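## Task

The scoop starts in the right gripper. Put it down on the table right next to the litter pan, touching only the table, with its hollow facing upward and not moving. The pan must stay within roughly 2 cm of its starting spot and rotate at most a little. No other object may be knocked over or turned upside down.

## Robot and tools

Robot: two arms, left_arm and right_arm, each ending in a two-finger parallel gripper. The fingers point along the gripper's own +z axis and open and close along its y axis. The reported end_effector_position is the point between the finger pads, about 1 cm short of the tips. Small objects may get nudged by outside pushes now and then.

Frames. Reported positions (metres) and end_effector_quat_wxyz use the scene frame: origin at table-top height, midway between the two nominal arm bases, +x out over the table, +y toward left_arm, +z up. Arm names do not match image left and right. Real bases sit slightly off nominal; a BASES line, if shown, gives the calibrated place. Readings can be a few centimetres off, more at long reach. Offsets in commands are taken along each arm's own Hand target axes, not the scene axes.

The 14-number row. Every moving command uses one row of 14 numbers, each in [-1, 1], always for both arms: left_arm dx, dy, dz, rx, ry, rz, opening, then right_arm the same seven. dx..rz are an offset from that arm's Hand target at the start of the action or move (not a pose); 1.0 equals 0.6 m for dx, dy, dz and 180 degrees for rx, ry, rz, which together form one rotation vector. Opening is absolute: +1 fully open (0.094 m), -1 closed. Sending all six pose numbers as 0 re-commands the current Hand target; a 0 opening is a real half-open command, so to keep a gripper unchanged resend its current opening.

execute_actions: actions is a list of actions; each action is a list of up to 15 rows, one per 1/30 s step, and a short list repeats its final row to fill 15 steps. All rows in one action count from the same start pose. Each new action or call starts from the updated Hand target, so a repeated offset moves further. An empty list just reports state and images. cameras picks which images to return (["all"], [] or names; omitted means all only for an empty list).

move: target is one 14-number row or a list of up to 15 rows; every row is an offset from the same starting Hand targets. The gripper travels a straight line, turning the short way. speed is path top speed in m/s, 0.002 to 2.9 (default 0.25), turns up to twice that in rad/s; one value or one per target. blend (m) rounds corners between listed targets. opening_speed (0.2 or more, scale units per second) makes fingers change gradually; use its low end when closing on fragile items. blocking=false returns after 0.5 s while the move continues. The whole move is capped at 10 s of path. Paths ignore obstacles and the other arm; faster moves lag, stray and hit harder. Avoid paths near an arm's own base, which can flip its shoulder posture. The result adds a move: line: done means within 10 mm and 2 degrees at rest; off_target, moving, held or fault describe other endings; limits=paced means a pose was clipped, limits=held that a check withheld steps. Done does not mean no contact.

wait: seconds from 0 to 10; the arms hold their commands and a running move goes on. stop: brakes a running move (needs braking room). zoom_image: camera name and region [x0, y0, x1, y1] in pixels, at most 504 by 504, on the latest image of that camera. finished_scene: scene number 1 to 3; ends the scene irreversibly, and the goal must hold with the robot passive.

Controller behaviour. Each step the commanded orientation is clipped to within 40 degrees of the measured one; the Hand target in results is the commanded pose after this clip. Grippers often stop a centimetre or more short because of friction and weight; that is not contact. Waiting does not close the gap; a new command (even zeros) asks again, or send the remaining distance. An arm blocked by an object keeps pushing until commanded back past its gripper. The clearance check may hold commands bringing an arm near the other's forearm, but does not protect grippers from hitting each other; hard contact between the arms can fail the scene.

Gripping. grip_measured is on the opening scale; empty it reads up to about 2.7 mm wide. On a hard part it reads a bit narrower than the part. Full force starts roughly 0.05 below first-touch reading (more for small or round items). Pads push about 50 to 64 N. To release, command well above grip_measured. grip_effort_nm is motor effort (negative closing), not pad force, and keeps a residual at rest.

Other readings: Joint positions (radians, last value the opening in metres), Joint velocities (may read within noise), joint torques with offsets and noise (items 1 to 3 wrap at ±28 N m), and step-by-step end_effector_position for execute_actions calls. Joint ranges: waist -2.618 to 3.054, shoulder 0 to 3.142, elbow 0 to 3.142 (straight 2.901), wrist pitch and yaw ±1.571, wrist roll ±2.094.

Heat: holding loads, stretched arms or pushing toward unreachable poses heats motors. MOTOR HOT appears at 75 °C; at 90 °C the arm folds and idles; at 100 °C it goes limp.

Cameras: cam_head_left, cam_head_right, cam_high, cam_low, cam_left_wrist, cam_right_wrist, all 896x504.

Avoid: dropping the scoop from height or releasing it while moving, fast impacts, shoving the litter pan, knocking anything off the table or over, and arm faults. Lower the scoop until it rests on the table, open slowly, then lift clear.

Each tool is called after "Request:" as name([rows], argument=value, ...), one row to a line, values as JSON.

## Session

Request:
execute_actions(actions=[])

Scene clock: 0.00 s.
left_arm: end_effector_position=(+0.3598, +0.3580, +0.4819) grip_measured=+1.000 grip_effort_nm=n/a end_effector_quat_wxyz=(+0.724, +0.128, +0.648, +0.199) | right_arm: end_effector_position=(+0.3701, -0.4982, +0.2771) grip_measured=-0.590 grip_effort_nm=n/a end_effector_quat_wxyz=(+0.298, -0.516, +0.634, -0.494)
Joint positions: left_arm=[0.166 1.088 1.247 -0.032 0.085 0.452 0.094] | right_arm=[-0.722 1.359 1.061 -0.066 -0.354 -1.844 0.019]
Joint velocities: within noise
Joint torques (N m): no reading
Heat: left arm: 31 °C; right arm: 34 °C.
Hand target: left_arm +0.3550, +0.3573, +0.4918; +0.732, +0.125, +0.639, +0.200 | right_arm +0.3713, -0.4973, +0.2974; +0.307, -0.509, +0.620, -0.512
Tool commands: left_gripper/opening=+1.0 right_gripper/opening=-0.979875

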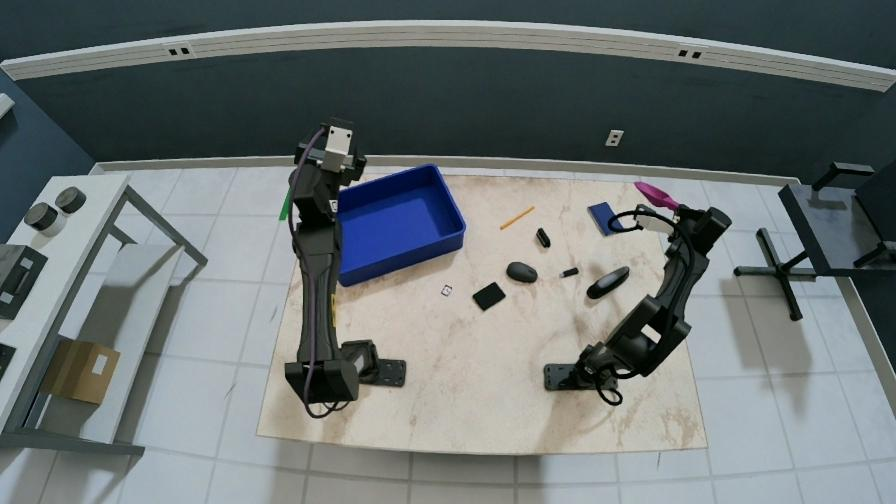

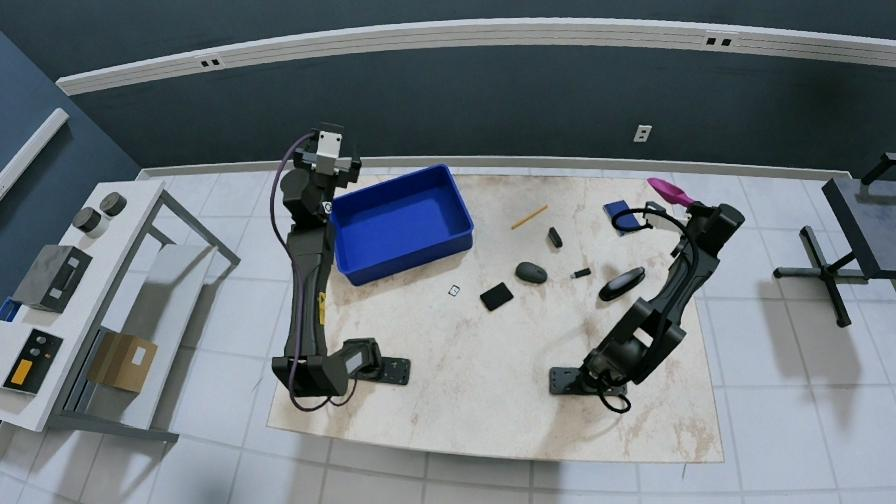

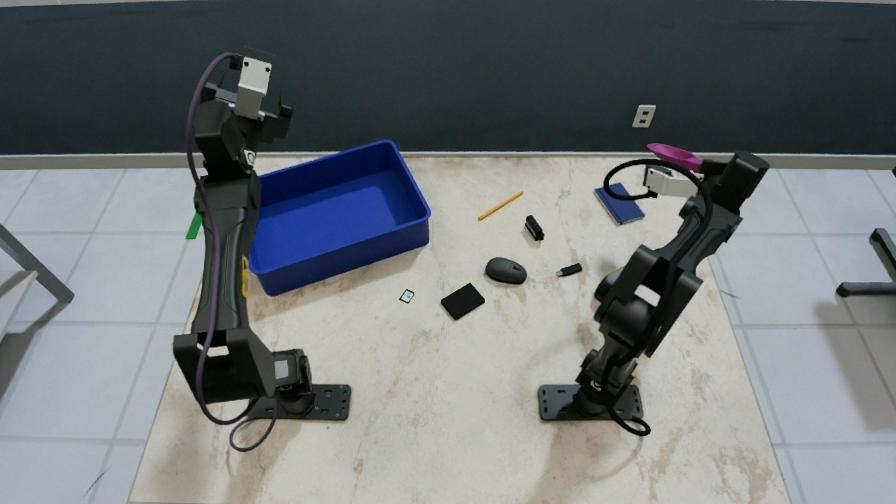

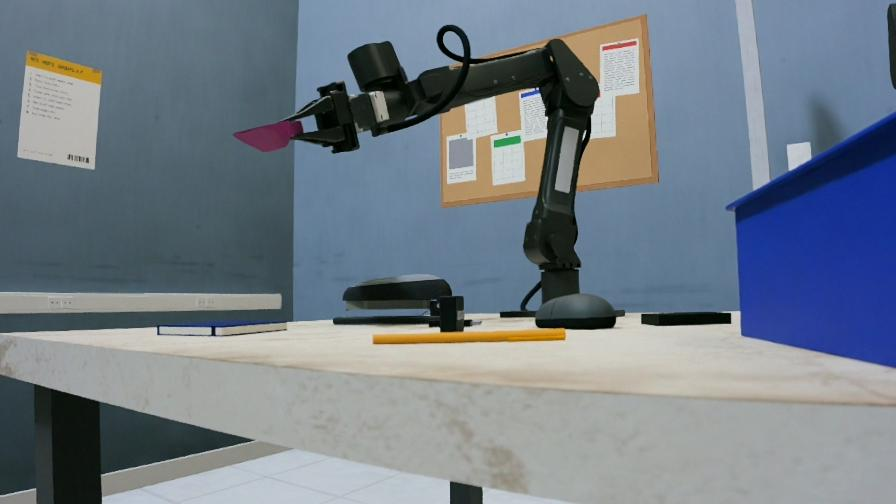

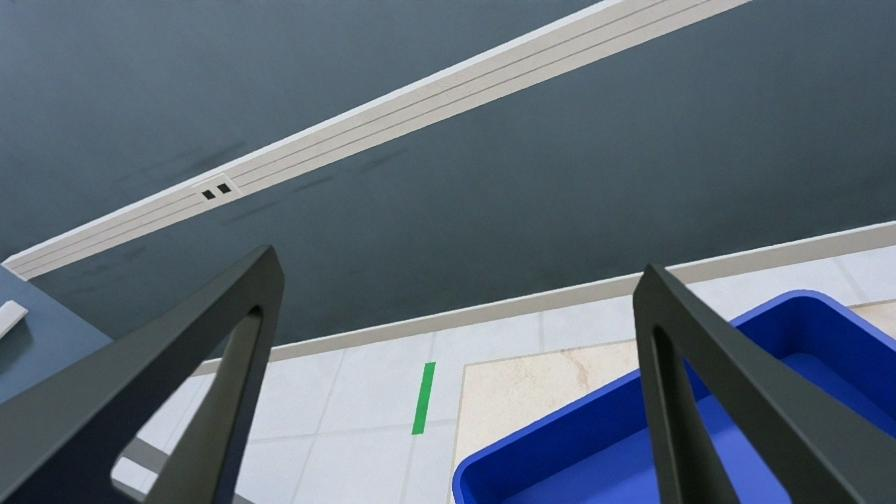

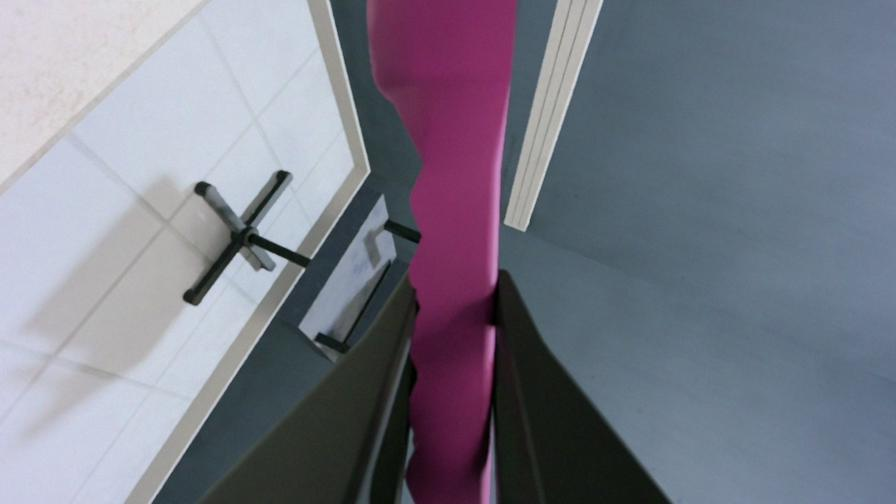

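Request:
zoom_image(camera="cam_head_left", region=[590, 150, 750, 250])

Request:
zoom_image(camera="cam_low", region=[210, 60, 430, 190])

Request:
zoom_image(camera="cam_right_wrist", region=[250, 0, 700, 504])

Request:
zoom_image(camera="cam_high", region=[590, 120, 790, 240])

Scaled by 3.150.

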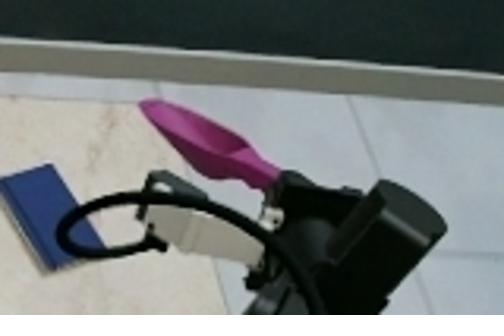

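Scaled by 2.291.

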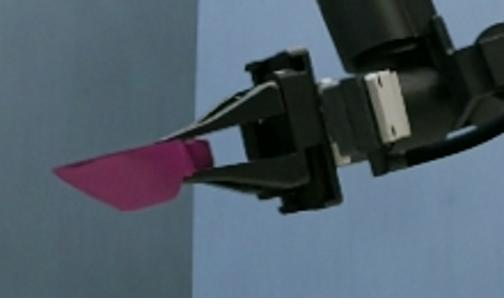

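Scaled by 1.000.

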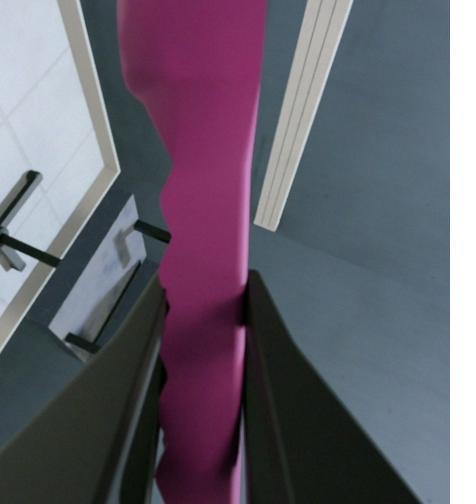

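Scaled by 2.520.

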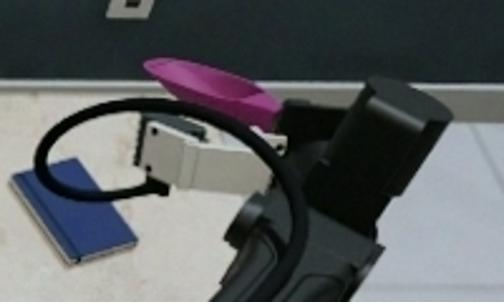

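Request:
move(target=[0,0,0,0,0,0,1,-0.643,-0.009,-0.011,0.0247,-0.21,-0.0151,-0.98], cameras=["all"])

Scene clock: 50.03 s.
left_arm: end_effector_position=(+0.3598, +0.3580, +0.4819) grip_measured=+1.000 grip_effort_nm=-0.007 end_effector_quat_wxyz=(+0.724, +0.128, +0.648, +0.199) | right_arm: end_effector_position=(+0.4686, -0.1330, +0.2291) grip_measured=-0.590 grip_effort_nm=-1.038 end_effector_quat_wxyz=(-0.476, +0.668, -0.460, +0.339)
Joint positions: left_arm=[0.166 1.088 1.247 -0.032 0.085 0.452 0.094] | right_arm=[0.204 1.529 0.99 0.212 -0.137 -1.633 0.019]
Joint torques (N m): left_arm=[-0.14 -4.1 7.77 1.78 -0.03 -0.08] | right_arm=[-0.02 -5.41 10.35 2.34 -0.08 0.23]
Heat: left arm: 37 °C; right arm: 39 °C.
Hand target: left_arm +0.3550, +0.3573, +0.4918; +0.732, +0.125, +0.639, +0.200 | right_arm +0.4802, -0.1300, +0.2503; -0.499, +0.650, -0.455, +0.350
Off the commanded pose: left_arm 0.011 m, 2 deg | right_arm 0.024 m, 4 deg.
move: off_target (left_arm, right_arm)

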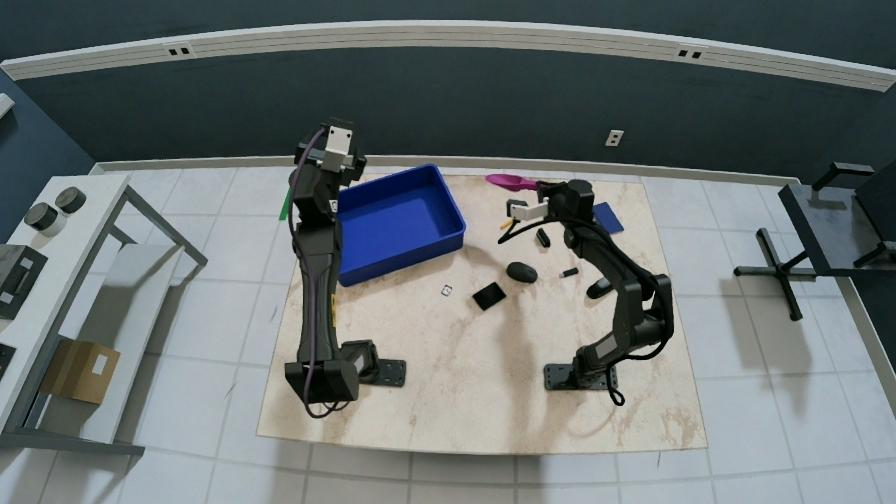

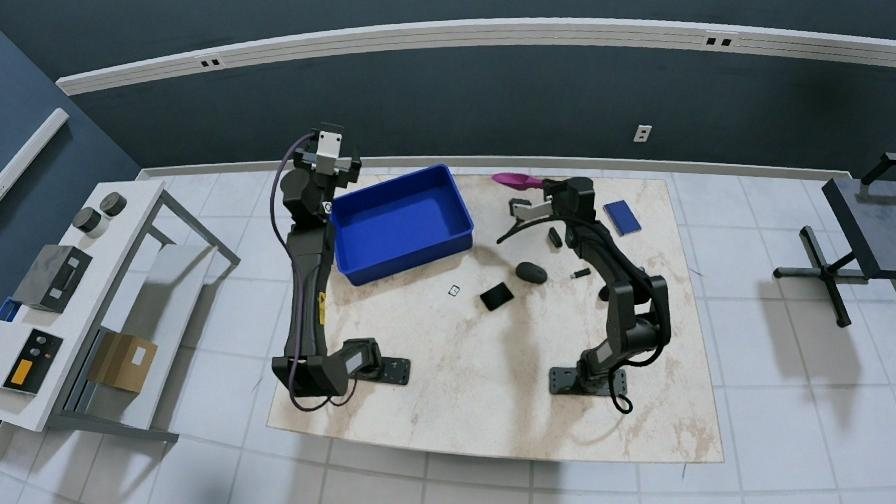

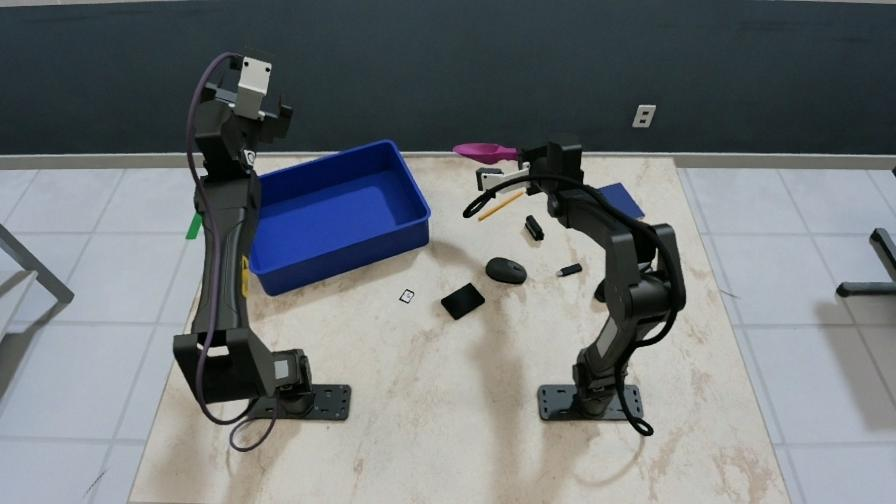

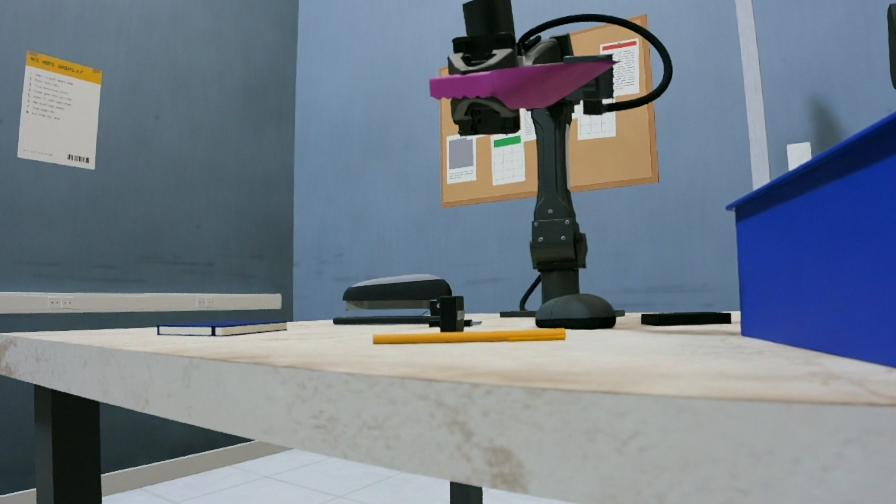

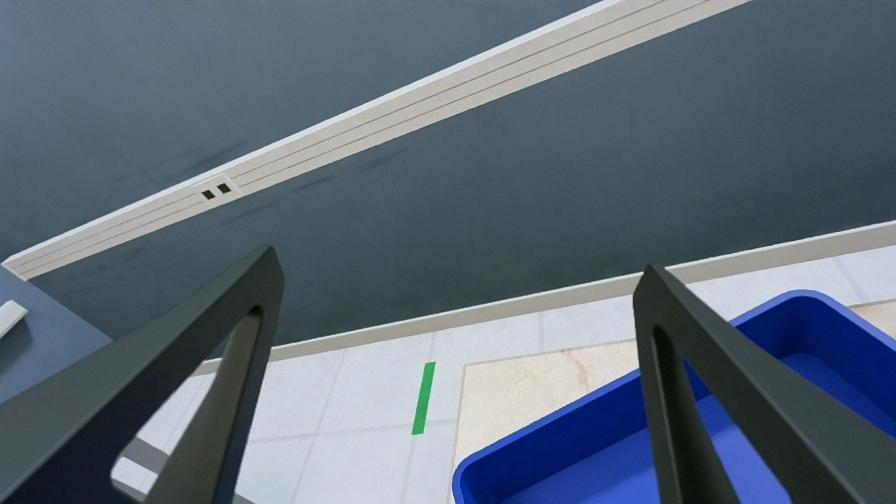

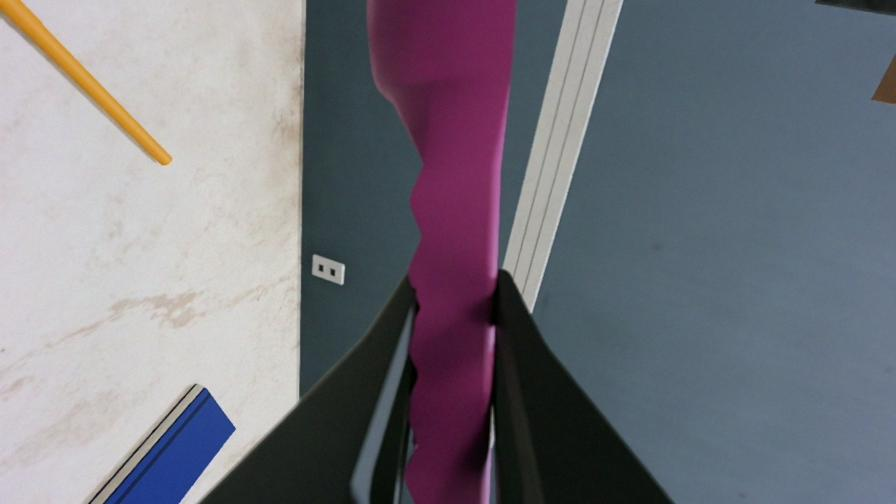

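Request:
move(target=[0,0,0,0,0,0,1,0,0.161,0.043,0,0,0,-0.98], cameras=["cam_head_left","cam_high","cam_low"])

Request:
zoom_image(camera="cam_head_left", region=[400, 140, 640, 280])

Request:
zoom_image(camera="cam_low", region=[350, 80, 850, 400])

Scene clock: 66.20 s.
left_arm: end_effector_position=(+0.3598, +0.3580, +0.4819) grip_measured=+1.000 grip_effort_nm=-0.002 end_effector_quat_wxyz=(+0.724, +0.128, +0.648, +0.199) | right_arm: end_effector_position=(+0.4738, -0.1323, +0.1418) grip_measured=-0.590 grip_effort_nm=-1.033 end_effector_quat_wxyz=(-0.482, +0.663, -0.457, +0.346)
Joint positions: left_arm=[0.166 1.088 1.247 -0.032 0.085 0.452 0.094] | right_arm=[0.204 1.729 0.782 0.645 -0.134 -1.632 0.019]
Joint torques (N m): left_arm=[-0.09 -4.12 7.75 1.79 -0.04 -0.07] | right_arm=[-0.03 -6.32 7.08 2.34 -0.07 0.2]
Heat: left arm: 38 °C; right arm: 39 °C.
Hand target: left_arm +0.3550, +0.3573, +0.4918; +0.732, +0.125, +0.639, +0.200 | right_arm +0.4803, -0.1302, +0.1505; -0.499, +0.649, -0.455, +0.350
Off the commanded pose: left_arm 0.011 m, 2 deg | right_arm 0.011 m, 2 deg.
move: off_target (left_arm, right_arm)
Images, in order (width x height): cam_head_left 896x504, cam_high 896x504, cam_low 896x504.

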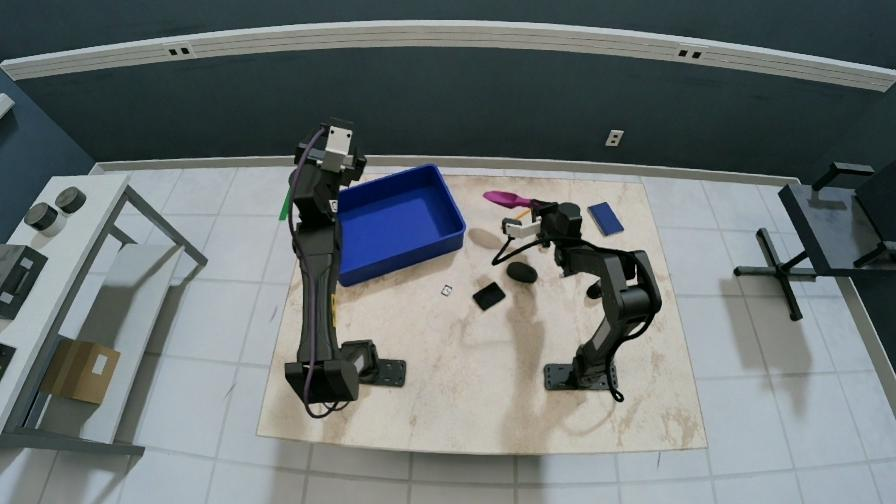

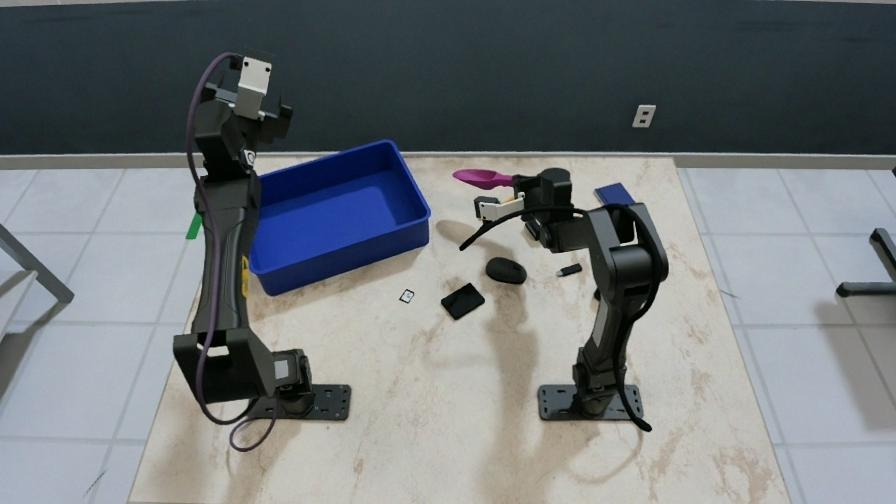

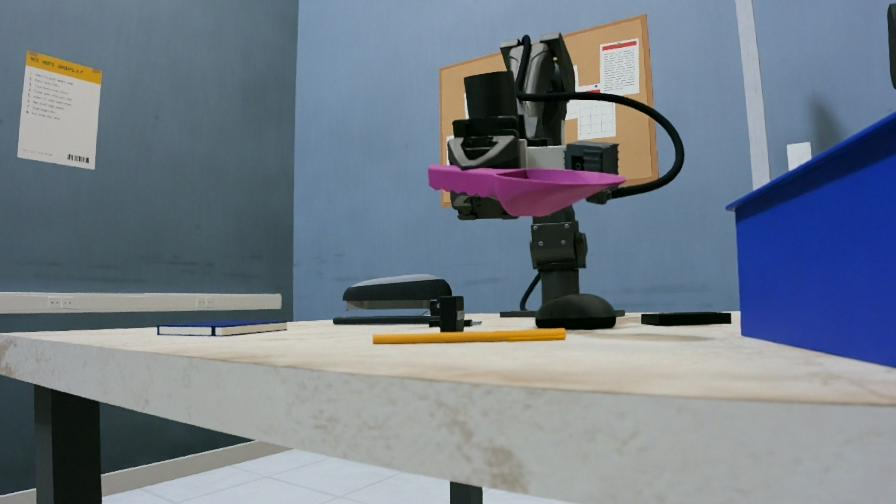

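Scaled by 2.100.

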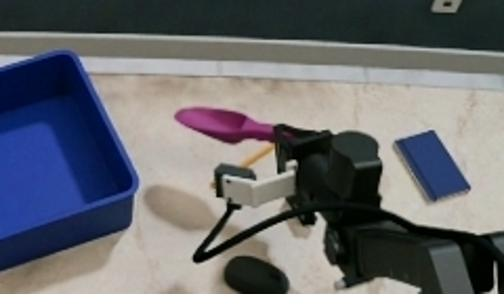

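Scaled by 1.008.

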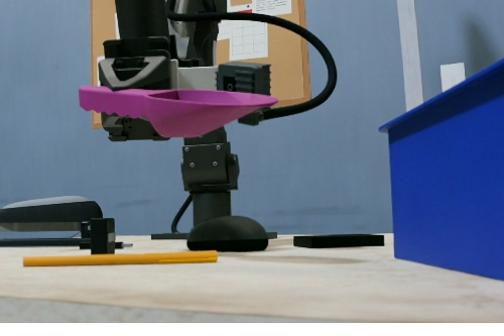

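Request:
move(target=[0,0,0,0,0,0,1,-0.077,0.034,0.194,0,0,0,-0.98], cameras=["cam_head_left","cam_high","cam_low"])

Request:
zoom_image(camera="cam_head_left", region=[400, 140, 640, 280])

Request:
zoom_image(camera="cam_low", region=[350, 80, 850, 400])

Scene clock: 87.70 s.
left_arm: end_effector_position=(+0.3598, +0.3580, +0.4819) grip_measured=+1.000 grip_effort_nm=-0.007 end_effector_quat_wxyz=(+0.724, +0.128, +0.648, +0.199) | right_arm: end_effector_position=(+0.5556, -0.0544, +0.0905) grip_measured=-0.590 grip_effort_nm=-1.038 end_effector_quat_wxyz=(-0.480, +0.665, -0.454, +0.347)
Joint positions: left_arm=[0.166 1.088 1.247 -0.032 0.085 0.452 0.094] | right_arm=[0.346 2.171 1.182 0.686 0 -1.597 0.019]
Joint torques (N m): left_arm=[-0.03 -4.14 7.72 1.78 -0.04 -0.07] | right_arm=[0.05 -9.44 8.65 2.22 -0.02 0.25]
Heat: left arm: 39 °C; right arm: 41 °C.
Hand target: left_arm +0.3550, +0.3573, +0.4918; +0.732, +0.125, +0.639, +0.200 | right_arm +0.5655, -0.0503, +0.1009; -0.499, +0.649, -0.455, +0.350
Off the commanded pose: left_arm 0.011 m, 2 deg | right_arm 0.015 m, 3 deg.
move: off_target (left_arm, right_arm)
Images, in order (width x height): cam_head_left 896x504, cam_high 896x504, cam_low 896x504.

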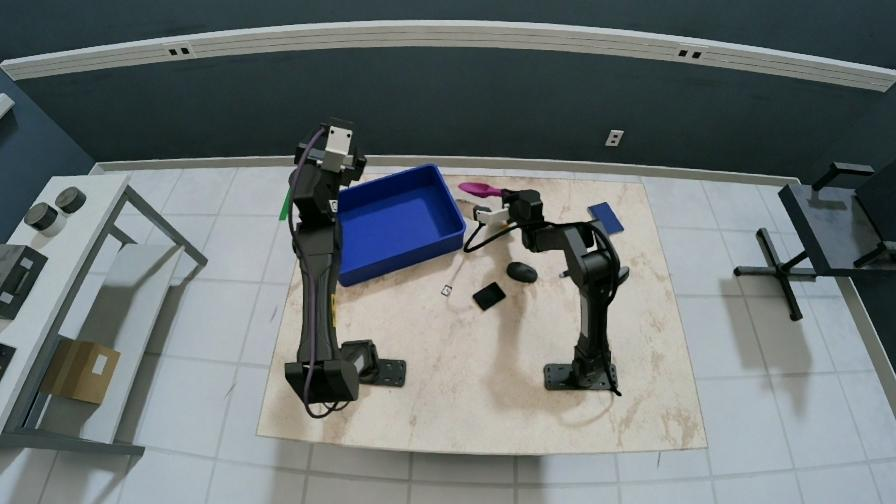

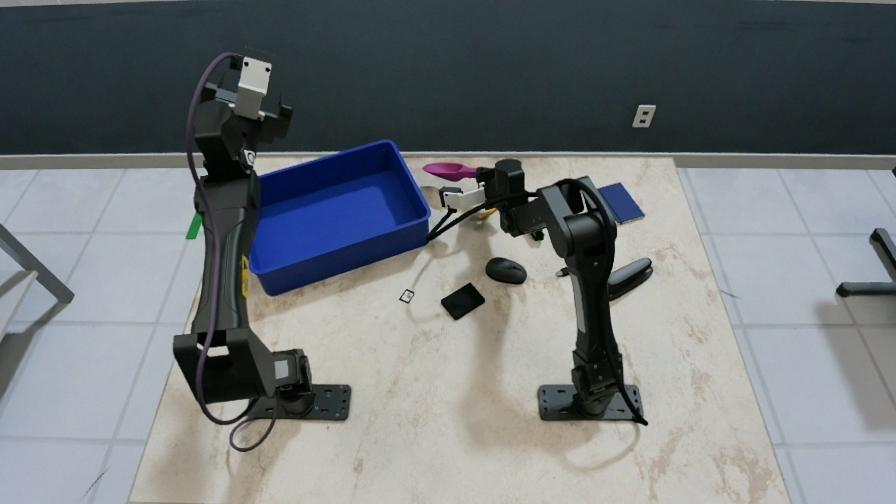

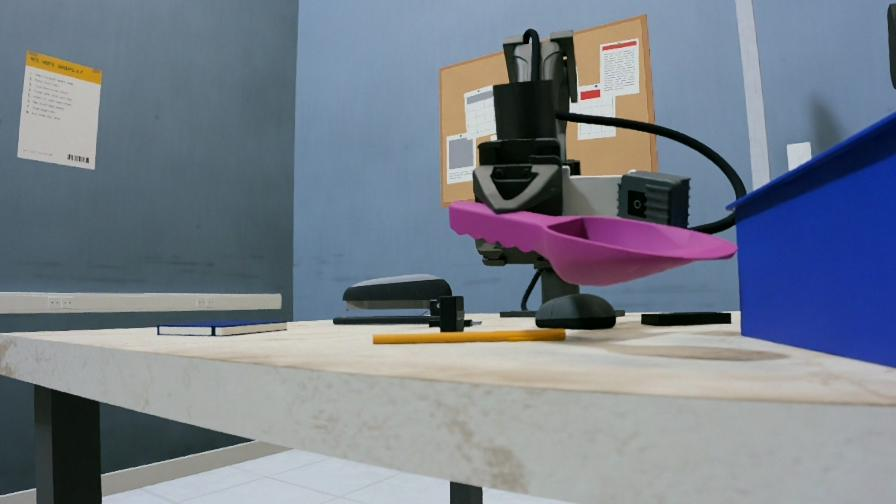

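Scaled by 2.100.

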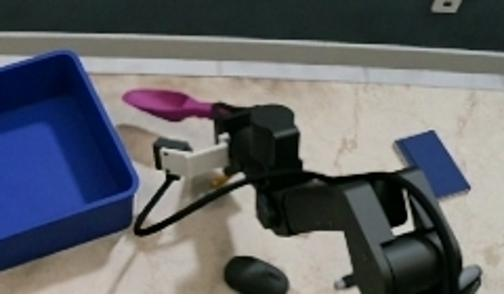

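Scaled by 1.008.

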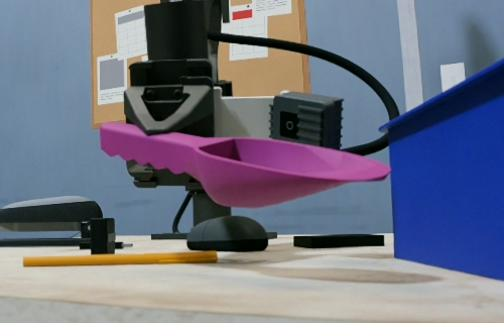

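Request:
move(target=[0,0,0,0,0,0,1,0,0.0645,0.0173,0,0,0,-0.98], speed=0.12, cameras=["cam_head_left","cam_high","cam_low","cam_right_wrist"])

Request:
zoom_image(camera="cam_head_left", region=[400, 140, 640, 280])

Request:
zoom_image(camera="cam_low", region=[350, 80, 850, 400])

Scene clock: 94.70 s.
left_arm: end_effector_position=(+0.3598, +0.3580, +0.4819) grip_measured=+1.000 grip_effort_nm=-0.007 end_effector_quat_wxyz=(+0.724, +0.128, +0.648, +0.199) | right_arm: end_effector_position=(+0.5586, -0.0536, +0.0548) grip_measured=-0.590 grip_effort_nm=-1.038 end_effector_quat_wxyz=(-0.481, +0.664, -0.456, +0.347)
Joint positions: left_arm=[0.166 1.088 1.247 -0.032 0.085 0.452 0.094] | right_arm=[0.346 2.279 1.182 0.796 0.001 -1.594 0.019]
Joint torques (N m): left_arm=[-0.03 -4.11 7.72 1.78 -0.05 -0.07] | right_arm=[0.06 -9.58 7.04 2.35 -0.01 0.19]
Heat: left arm: 39 °C; right arm: 41 °C.
Hand target: left_arm +0.3550, +0.3573, +0.4918; +0.732, +0.125, +0.639, +0.200 | right_arm +0.5656, -0.0503, +0.0608; -0.499, +0.649, -0.455, +0.350
Off the commanded pose: left_arm 0.011 m, 2 deg | right_arm 0.010 m, 3 deg.
move: off_target (left_arm, right_arm)
Images, in order (width x height): cam_head_left 896x504, cam_high 896x504, cam_low 896x504, cam_right_wrist 896x504.

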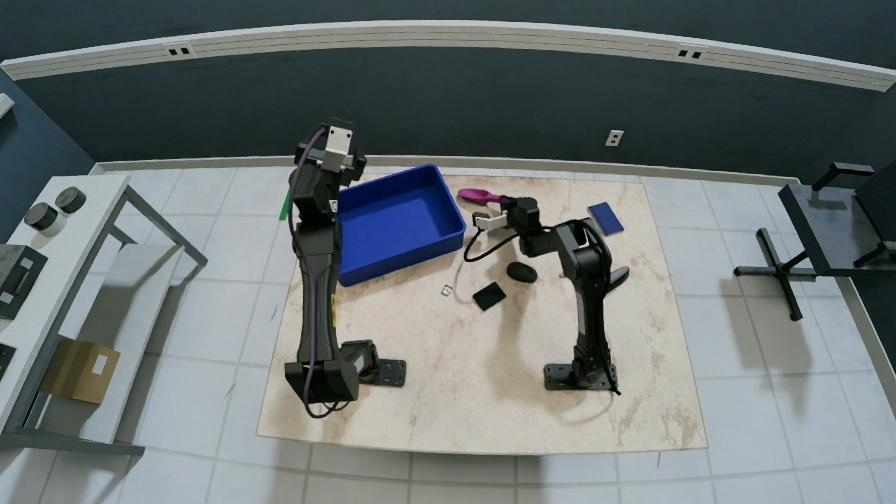

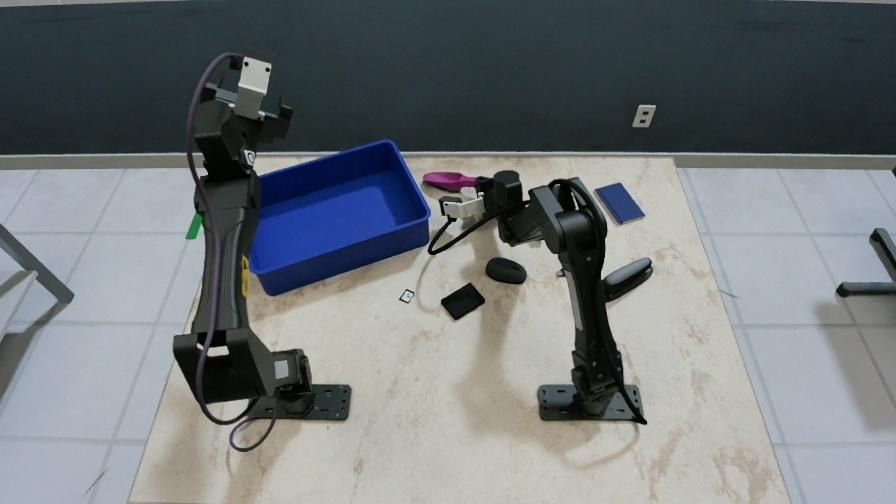

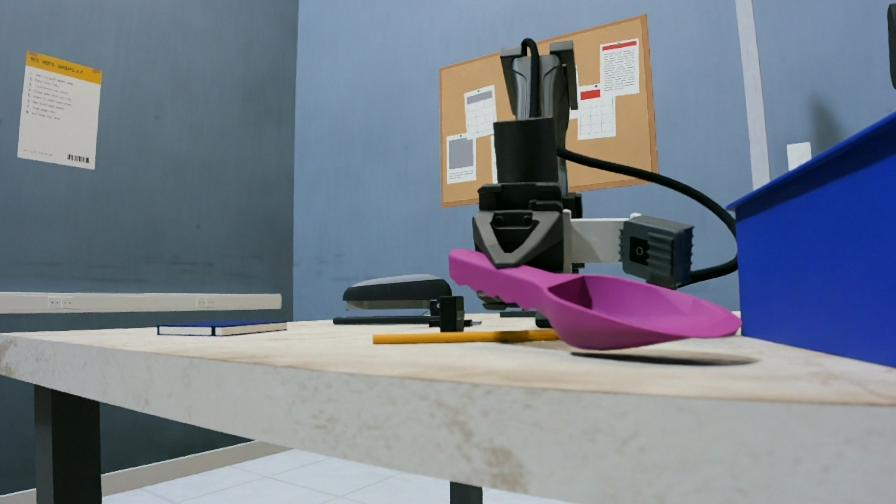

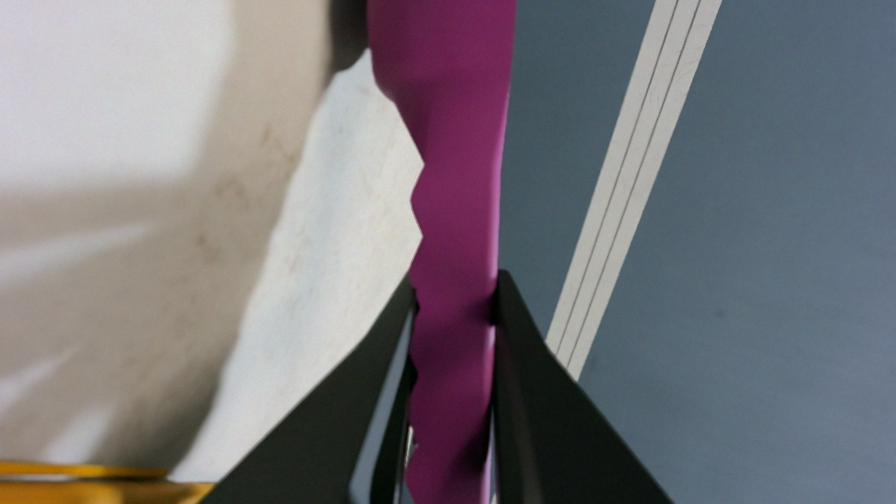

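Scaled by 2.100.

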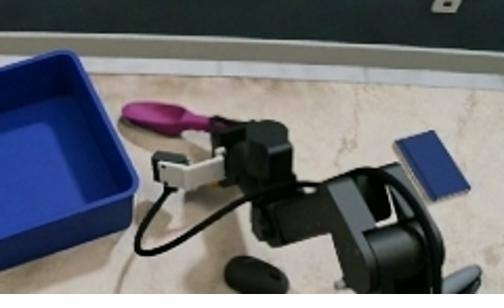

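Scaled by 1.008.

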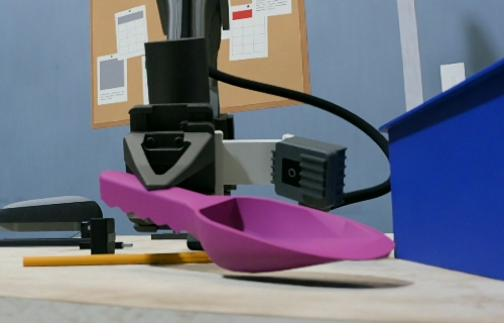

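Request:
move(target=[0,0,0,0,0,0,1,0,0.0161,0.0043,0,0,0,-0.98], speed=0.05, cameras=["cam_low","cam_high"])

Request:
zoom_image(camera="cam_low", region=[430, 200, 770, 400])

Scene clock: 98.77 s.
left_arm: end_effector_position=(+0.3598, +0.3580, +0.4819) grip_measured=+1.000 grip_effort_nm=-0.002 end_effector_quat_wxyz=(+0.724, +0.128, +0.648, +0.199) | right_arm: end_effector_position=(+0.5599, -0.0531, +0.0498) grip_measured=-0.590 grip_effort_nm=-1.033 end_effector_quat_wxyz=(-0.487, +0.659, -0.453, +0.351)
Joint positions: left_arm=[0.166 1.088 1.247 -0.032 0.085 0.452 0.094] | right_arm=[0.346 2.306 1.182 0.84 0.001 -1.593 0.019]
Joint torques (N m): left_arm=[-0.05 -4.16 7.73 1.79 -0.05 -0.06] | right_arm=[0.05 -9.4 7.01 2.22 -0.01 0.19]
Heat: left arm: 39 °C; right arm: 41 °C.
Hand target: left_arm +0.3550, +0.3573, +0.4918; +0.732, +0.125, +0.639, +0.200 | right_arm +0.5656, -0.0503, +0.0508; -0.499, +0.649, -0.455, +0.350
Off the commanded pose: left_arm 0.011 m, 2 deg | right_arm 0.006 m, 2 deg.
move: off_target (left_arm)
Images, in order (width x height): cam_high 896x504, cam_low 896x504.

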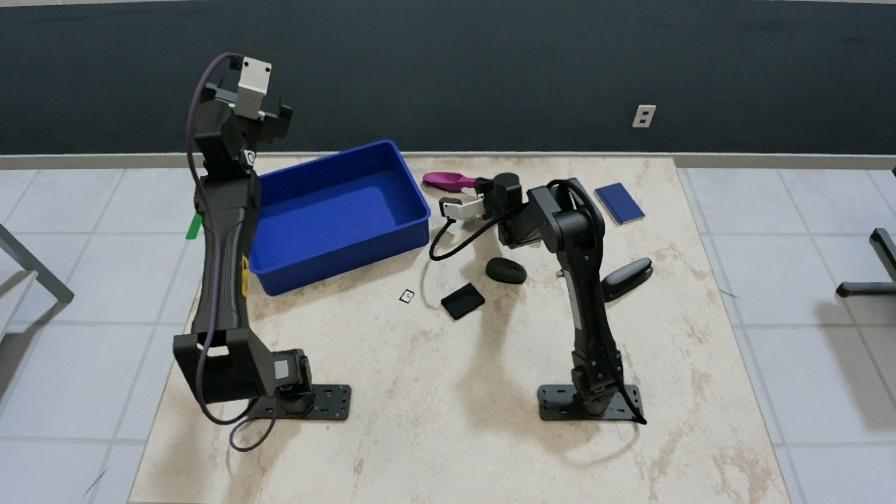

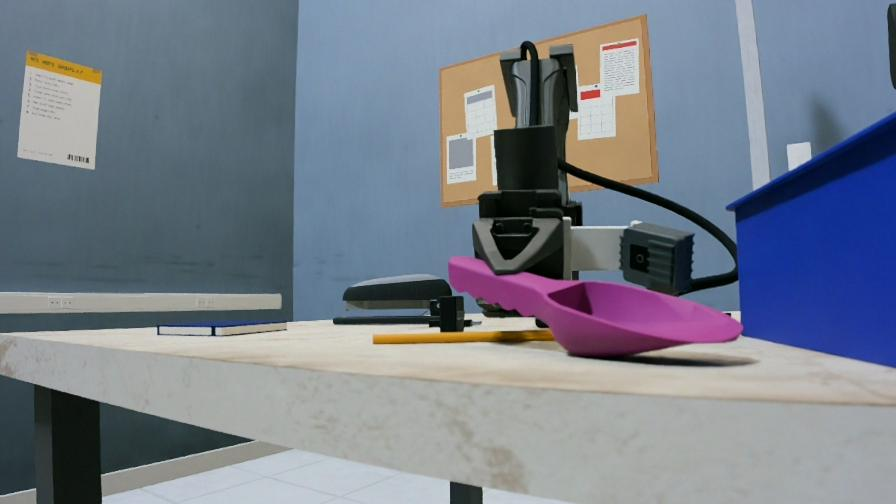

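Scaled by 1.482.

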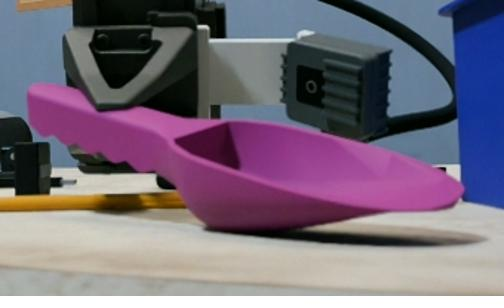

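Request:
move(target=[0,0,0,0,0,0,1,0,0.0161,0.0043,0,0,0,-0.98], speed=0.05, cameras=["cam_low","cam_right_wrist"])

Request:
zoom_image(camera="cam_low", region=[430, 200, 770, 400])

Scene clock: 103.20 s.
left_arm: end_effector_position=(+0.3598, +0.3580, +0.4819) grip_measured=+1.000 grip_effort_nm=-0.002 end_effector_quat_wxyz=(+0.724, +0.128, +0.648, +0.199) | right_arm: end_effector_position=(+0.5615, -0.0525, +0.0473) grip_measured=-0.590 grip_effort_nm=-1.028 end_effector_quat_wxyz=(-0.496, +0.652, -0.450, +0.356)
Joint positions: left_arm=[0.166 1.088 1.247 -0.032 0.085 0.452 0.094] | right_arm=[0.346 2.331 1.182 0.891 0.001 -1.589 0.019]
Joint torques (N m): left_arm=[-0.05 -4.08 7.71 1.8 -0.04 -0.07] | right_arm=[0.03 -9.09 6.94 1.98 0 0.15]
Heat: left arm: 39 °C; right arm: 41 °C.
Hand target: left_arm +0.3550, +0.3573, +0.4918; +0.732, +0.125, +0.639, +0.200 | right_arm +0.5656, -0.0503, +0.0408; -0.499, +0.649, -0.455, +0.350
Off the commanded pose: left_arm 0.011 m, 2 deg | right_arm 0.008 m, 1 deg.
move: off_target (left_arm)
Images, in order (width x height): cam_low 896x504, cam_right_wrist 896x504.

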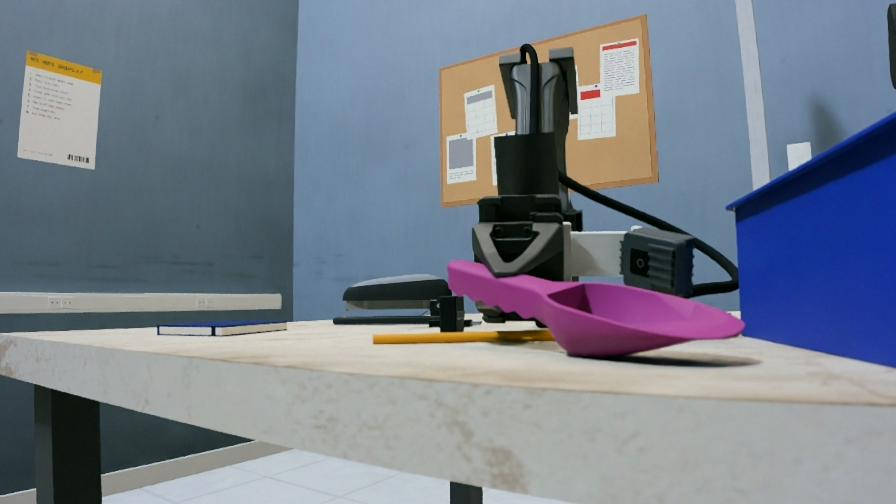

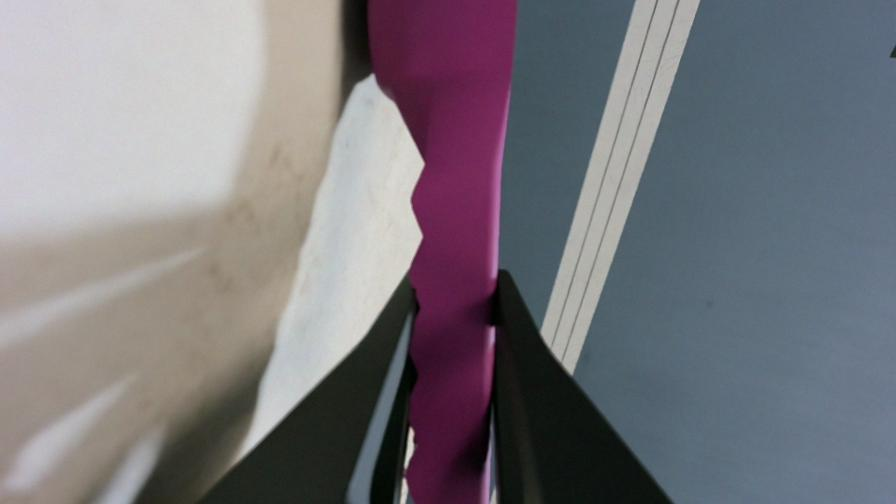

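Scaled by 1.482.

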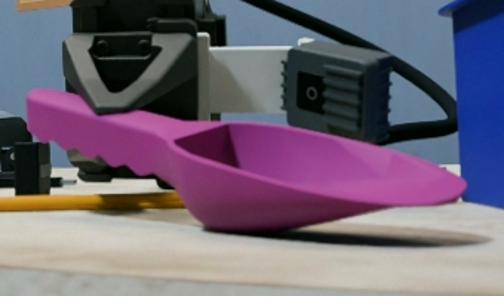

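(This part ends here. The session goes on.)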